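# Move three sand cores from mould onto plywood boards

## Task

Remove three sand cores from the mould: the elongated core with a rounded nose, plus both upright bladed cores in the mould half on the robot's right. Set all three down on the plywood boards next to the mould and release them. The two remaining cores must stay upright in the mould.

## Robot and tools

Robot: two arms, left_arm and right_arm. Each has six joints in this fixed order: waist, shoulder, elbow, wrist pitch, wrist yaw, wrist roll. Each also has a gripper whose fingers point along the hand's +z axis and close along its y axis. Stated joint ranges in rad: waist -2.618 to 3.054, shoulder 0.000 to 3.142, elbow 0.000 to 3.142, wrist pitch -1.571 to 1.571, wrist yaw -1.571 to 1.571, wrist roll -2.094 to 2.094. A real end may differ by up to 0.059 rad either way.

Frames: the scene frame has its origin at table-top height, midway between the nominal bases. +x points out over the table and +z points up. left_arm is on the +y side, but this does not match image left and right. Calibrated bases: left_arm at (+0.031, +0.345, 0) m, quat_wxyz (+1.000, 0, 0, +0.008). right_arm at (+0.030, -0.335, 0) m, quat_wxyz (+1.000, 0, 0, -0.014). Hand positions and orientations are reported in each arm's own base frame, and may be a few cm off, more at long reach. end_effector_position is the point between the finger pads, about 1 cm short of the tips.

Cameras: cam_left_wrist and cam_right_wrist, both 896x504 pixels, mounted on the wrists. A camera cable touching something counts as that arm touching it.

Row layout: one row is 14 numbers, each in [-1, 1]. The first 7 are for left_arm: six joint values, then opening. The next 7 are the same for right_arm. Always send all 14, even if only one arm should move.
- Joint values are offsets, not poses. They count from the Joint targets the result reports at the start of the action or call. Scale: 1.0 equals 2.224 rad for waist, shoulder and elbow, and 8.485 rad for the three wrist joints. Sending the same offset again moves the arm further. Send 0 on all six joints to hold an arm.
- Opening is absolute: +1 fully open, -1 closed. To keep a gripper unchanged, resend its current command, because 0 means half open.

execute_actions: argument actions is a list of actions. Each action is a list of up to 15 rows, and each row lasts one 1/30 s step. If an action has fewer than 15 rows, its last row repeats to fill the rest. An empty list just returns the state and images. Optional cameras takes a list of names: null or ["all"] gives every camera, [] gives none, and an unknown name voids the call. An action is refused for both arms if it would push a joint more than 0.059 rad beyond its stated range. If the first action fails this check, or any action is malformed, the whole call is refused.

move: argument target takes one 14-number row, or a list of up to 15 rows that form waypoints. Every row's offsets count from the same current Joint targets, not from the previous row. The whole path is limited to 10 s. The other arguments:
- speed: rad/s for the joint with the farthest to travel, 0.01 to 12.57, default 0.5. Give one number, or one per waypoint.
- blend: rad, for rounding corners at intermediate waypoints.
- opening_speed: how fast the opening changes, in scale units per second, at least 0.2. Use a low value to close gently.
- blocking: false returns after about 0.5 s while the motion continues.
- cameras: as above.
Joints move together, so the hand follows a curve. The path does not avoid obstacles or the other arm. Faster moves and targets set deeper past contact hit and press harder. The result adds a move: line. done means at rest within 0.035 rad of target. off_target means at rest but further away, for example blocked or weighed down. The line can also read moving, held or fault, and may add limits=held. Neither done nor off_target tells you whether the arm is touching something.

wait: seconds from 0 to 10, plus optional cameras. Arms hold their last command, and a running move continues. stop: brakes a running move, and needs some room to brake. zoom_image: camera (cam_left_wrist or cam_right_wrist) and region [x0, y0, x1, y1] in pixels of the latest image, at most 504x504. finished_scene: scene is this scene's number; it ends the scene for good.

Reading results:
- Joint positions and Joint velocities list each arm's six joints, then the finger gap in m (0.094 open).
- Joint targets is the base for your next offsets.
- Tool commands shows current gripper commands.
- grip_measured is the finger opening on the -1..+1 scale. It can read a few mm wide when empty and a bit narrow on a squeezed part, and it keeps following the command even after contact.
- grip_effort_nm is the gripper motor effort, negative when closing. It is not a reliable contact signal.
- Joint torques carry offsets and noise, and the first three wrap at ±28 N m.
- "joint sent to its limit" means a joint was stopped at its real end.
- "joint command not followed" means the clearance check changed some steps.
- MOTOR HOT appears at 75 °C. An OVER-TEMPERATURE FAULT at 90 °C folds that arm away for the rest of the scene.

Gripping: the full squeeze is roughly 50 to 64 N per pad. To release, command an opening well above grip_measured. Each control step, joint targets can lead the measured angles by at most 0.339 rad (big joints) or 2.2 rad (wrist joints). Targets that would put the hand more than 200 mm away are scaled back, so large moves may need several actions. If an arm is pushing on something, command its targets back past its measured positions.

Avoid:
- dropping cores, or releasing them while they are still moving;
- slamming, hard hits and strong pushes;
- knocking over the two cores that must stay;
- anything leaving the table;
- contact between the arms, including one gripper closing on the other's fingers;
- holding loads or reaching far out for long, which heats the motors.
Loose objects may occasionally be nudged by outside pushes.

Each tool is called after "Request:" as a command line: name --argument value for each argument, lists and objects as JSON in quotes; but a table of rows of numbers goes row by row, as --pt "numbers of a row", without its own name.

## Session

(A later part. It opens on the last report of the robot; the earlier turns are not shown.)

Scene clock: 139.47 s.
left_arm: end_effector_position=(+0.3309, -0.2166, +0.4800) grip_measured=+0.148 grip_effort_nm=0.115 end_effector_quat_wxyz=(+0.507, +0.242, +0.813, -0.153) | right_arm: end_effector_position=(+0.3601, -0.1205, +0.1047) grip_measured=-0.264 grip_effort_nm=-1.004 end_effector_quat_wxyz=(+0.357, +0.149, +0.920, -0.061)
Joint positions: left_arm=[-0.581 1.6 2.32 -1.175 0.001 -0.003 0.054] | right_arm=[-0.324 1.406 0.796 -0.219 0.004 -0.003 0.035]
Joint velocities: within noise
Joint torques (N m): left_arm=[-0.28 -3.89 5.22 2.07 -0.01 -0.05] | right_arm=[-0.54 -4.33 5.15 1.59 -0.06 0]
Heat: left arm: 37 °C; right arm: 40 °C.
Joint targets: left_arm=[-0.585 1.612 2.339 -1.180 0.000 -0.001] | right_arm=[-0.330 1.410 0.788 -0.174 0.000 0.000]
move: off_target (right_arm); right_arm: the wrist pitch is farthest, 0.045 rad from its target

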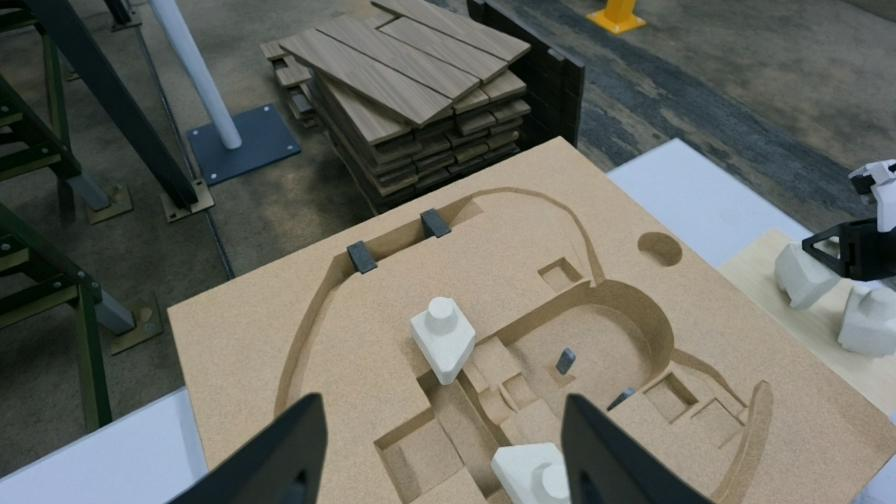

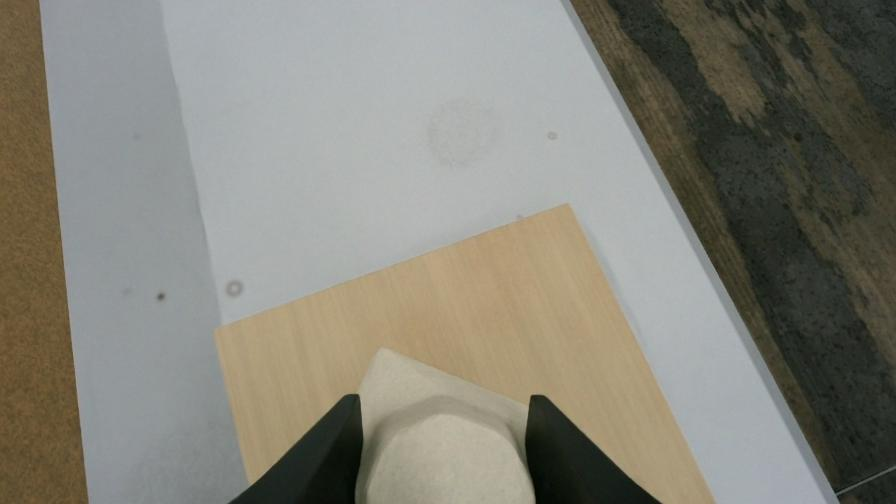

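Request:
move --pt "0 0 0 0 0 0 0.15 0 0 0 0 0 0 -0.38" --pt "0 0 0 0 0 0 0.15 0 0 0 0 0 0 0.4" --pt "0 0 0 0 0 0 0.15 0 -0.03 0.10 -0.02 0 0 0.4" --pt "0 0 0 0 0 0 0.15 0 -0.15 0.25 -0.05 0 0 0.4" --speed '[0.3,0.3,0.3,0.6]' --opening_speed 0.4 --blend '[0,0,0.05,0]'

Request:
zoom_image --camera "cam_left_wrist" --region '[680, 140, 896, 380]'

Scene clock: 148.77 s.
left_arm: end_effector_position=(+0.3309, -0.2166, +0.4800) grip_measured=+0.148 grip_effort_nm=0.129 end_effector_quat_wxyz=(+0.507, +0.242, +0.813, -0.153) | right_arm: end_effector_position=(+0.3328, -0.1118, +0.3878) grip_measured=+0.397 grip_effort_nm=0.183 end_effector_quat_wxyz=(+0.570, +0.132, +0.805, -0.096)
Joint positions: left_arm=[-0.581 1.6 2.32 -1.175 0.001 -0.003 0.054] | right_arm=[-0.324 1.075 1.329 -0.592 0.005 -0.003 0.066]
Joint velocities: within noise
Joint torques (N m): left_arm=[-0.23 -3.89 5.2 2.07 0.03 -0.04] | right_arm=[-0.46 -1.96 6.87 1.49 -0.06 0]
Heat: left arm: 37 °C; right arm: 39 °C.
Joint targets: left_arm=[-0.585 1.612 2.339 -1.180 0.000 -0.001] | right_arm=[-0.330 1.076 1.344 -0.598 0.000 0.000]
move: done; target 2's new numbers were sent with right_arm's wrist pitch 0.044 rad from that target

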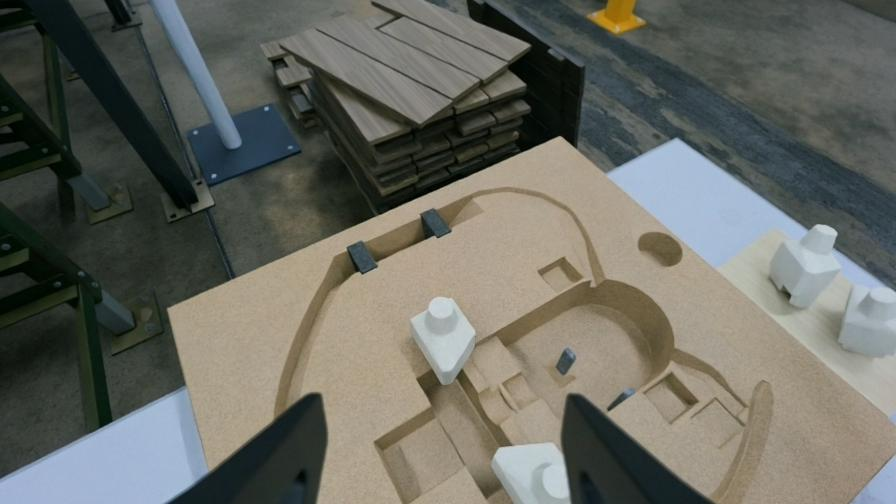

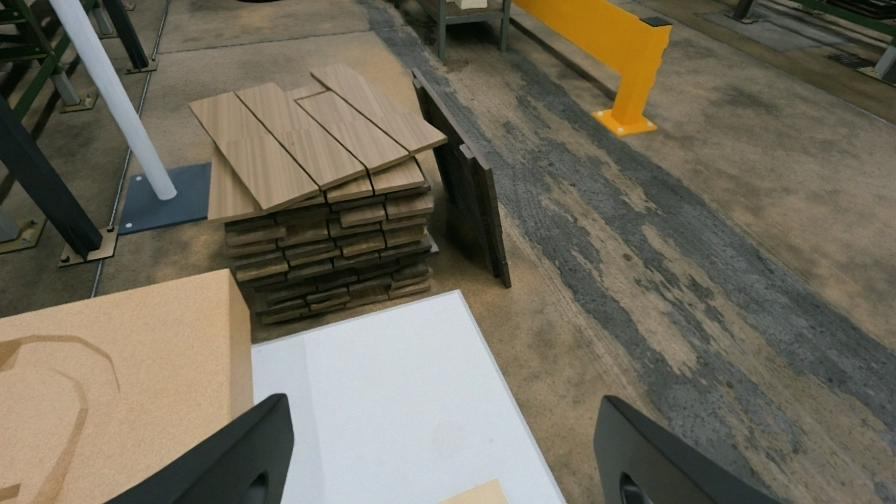

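Scaled by 2.100.

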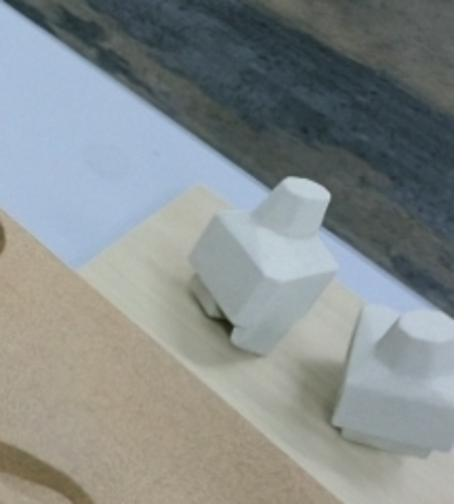

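Request:
finished_scene --scene 2

The scene is finished: the task was done.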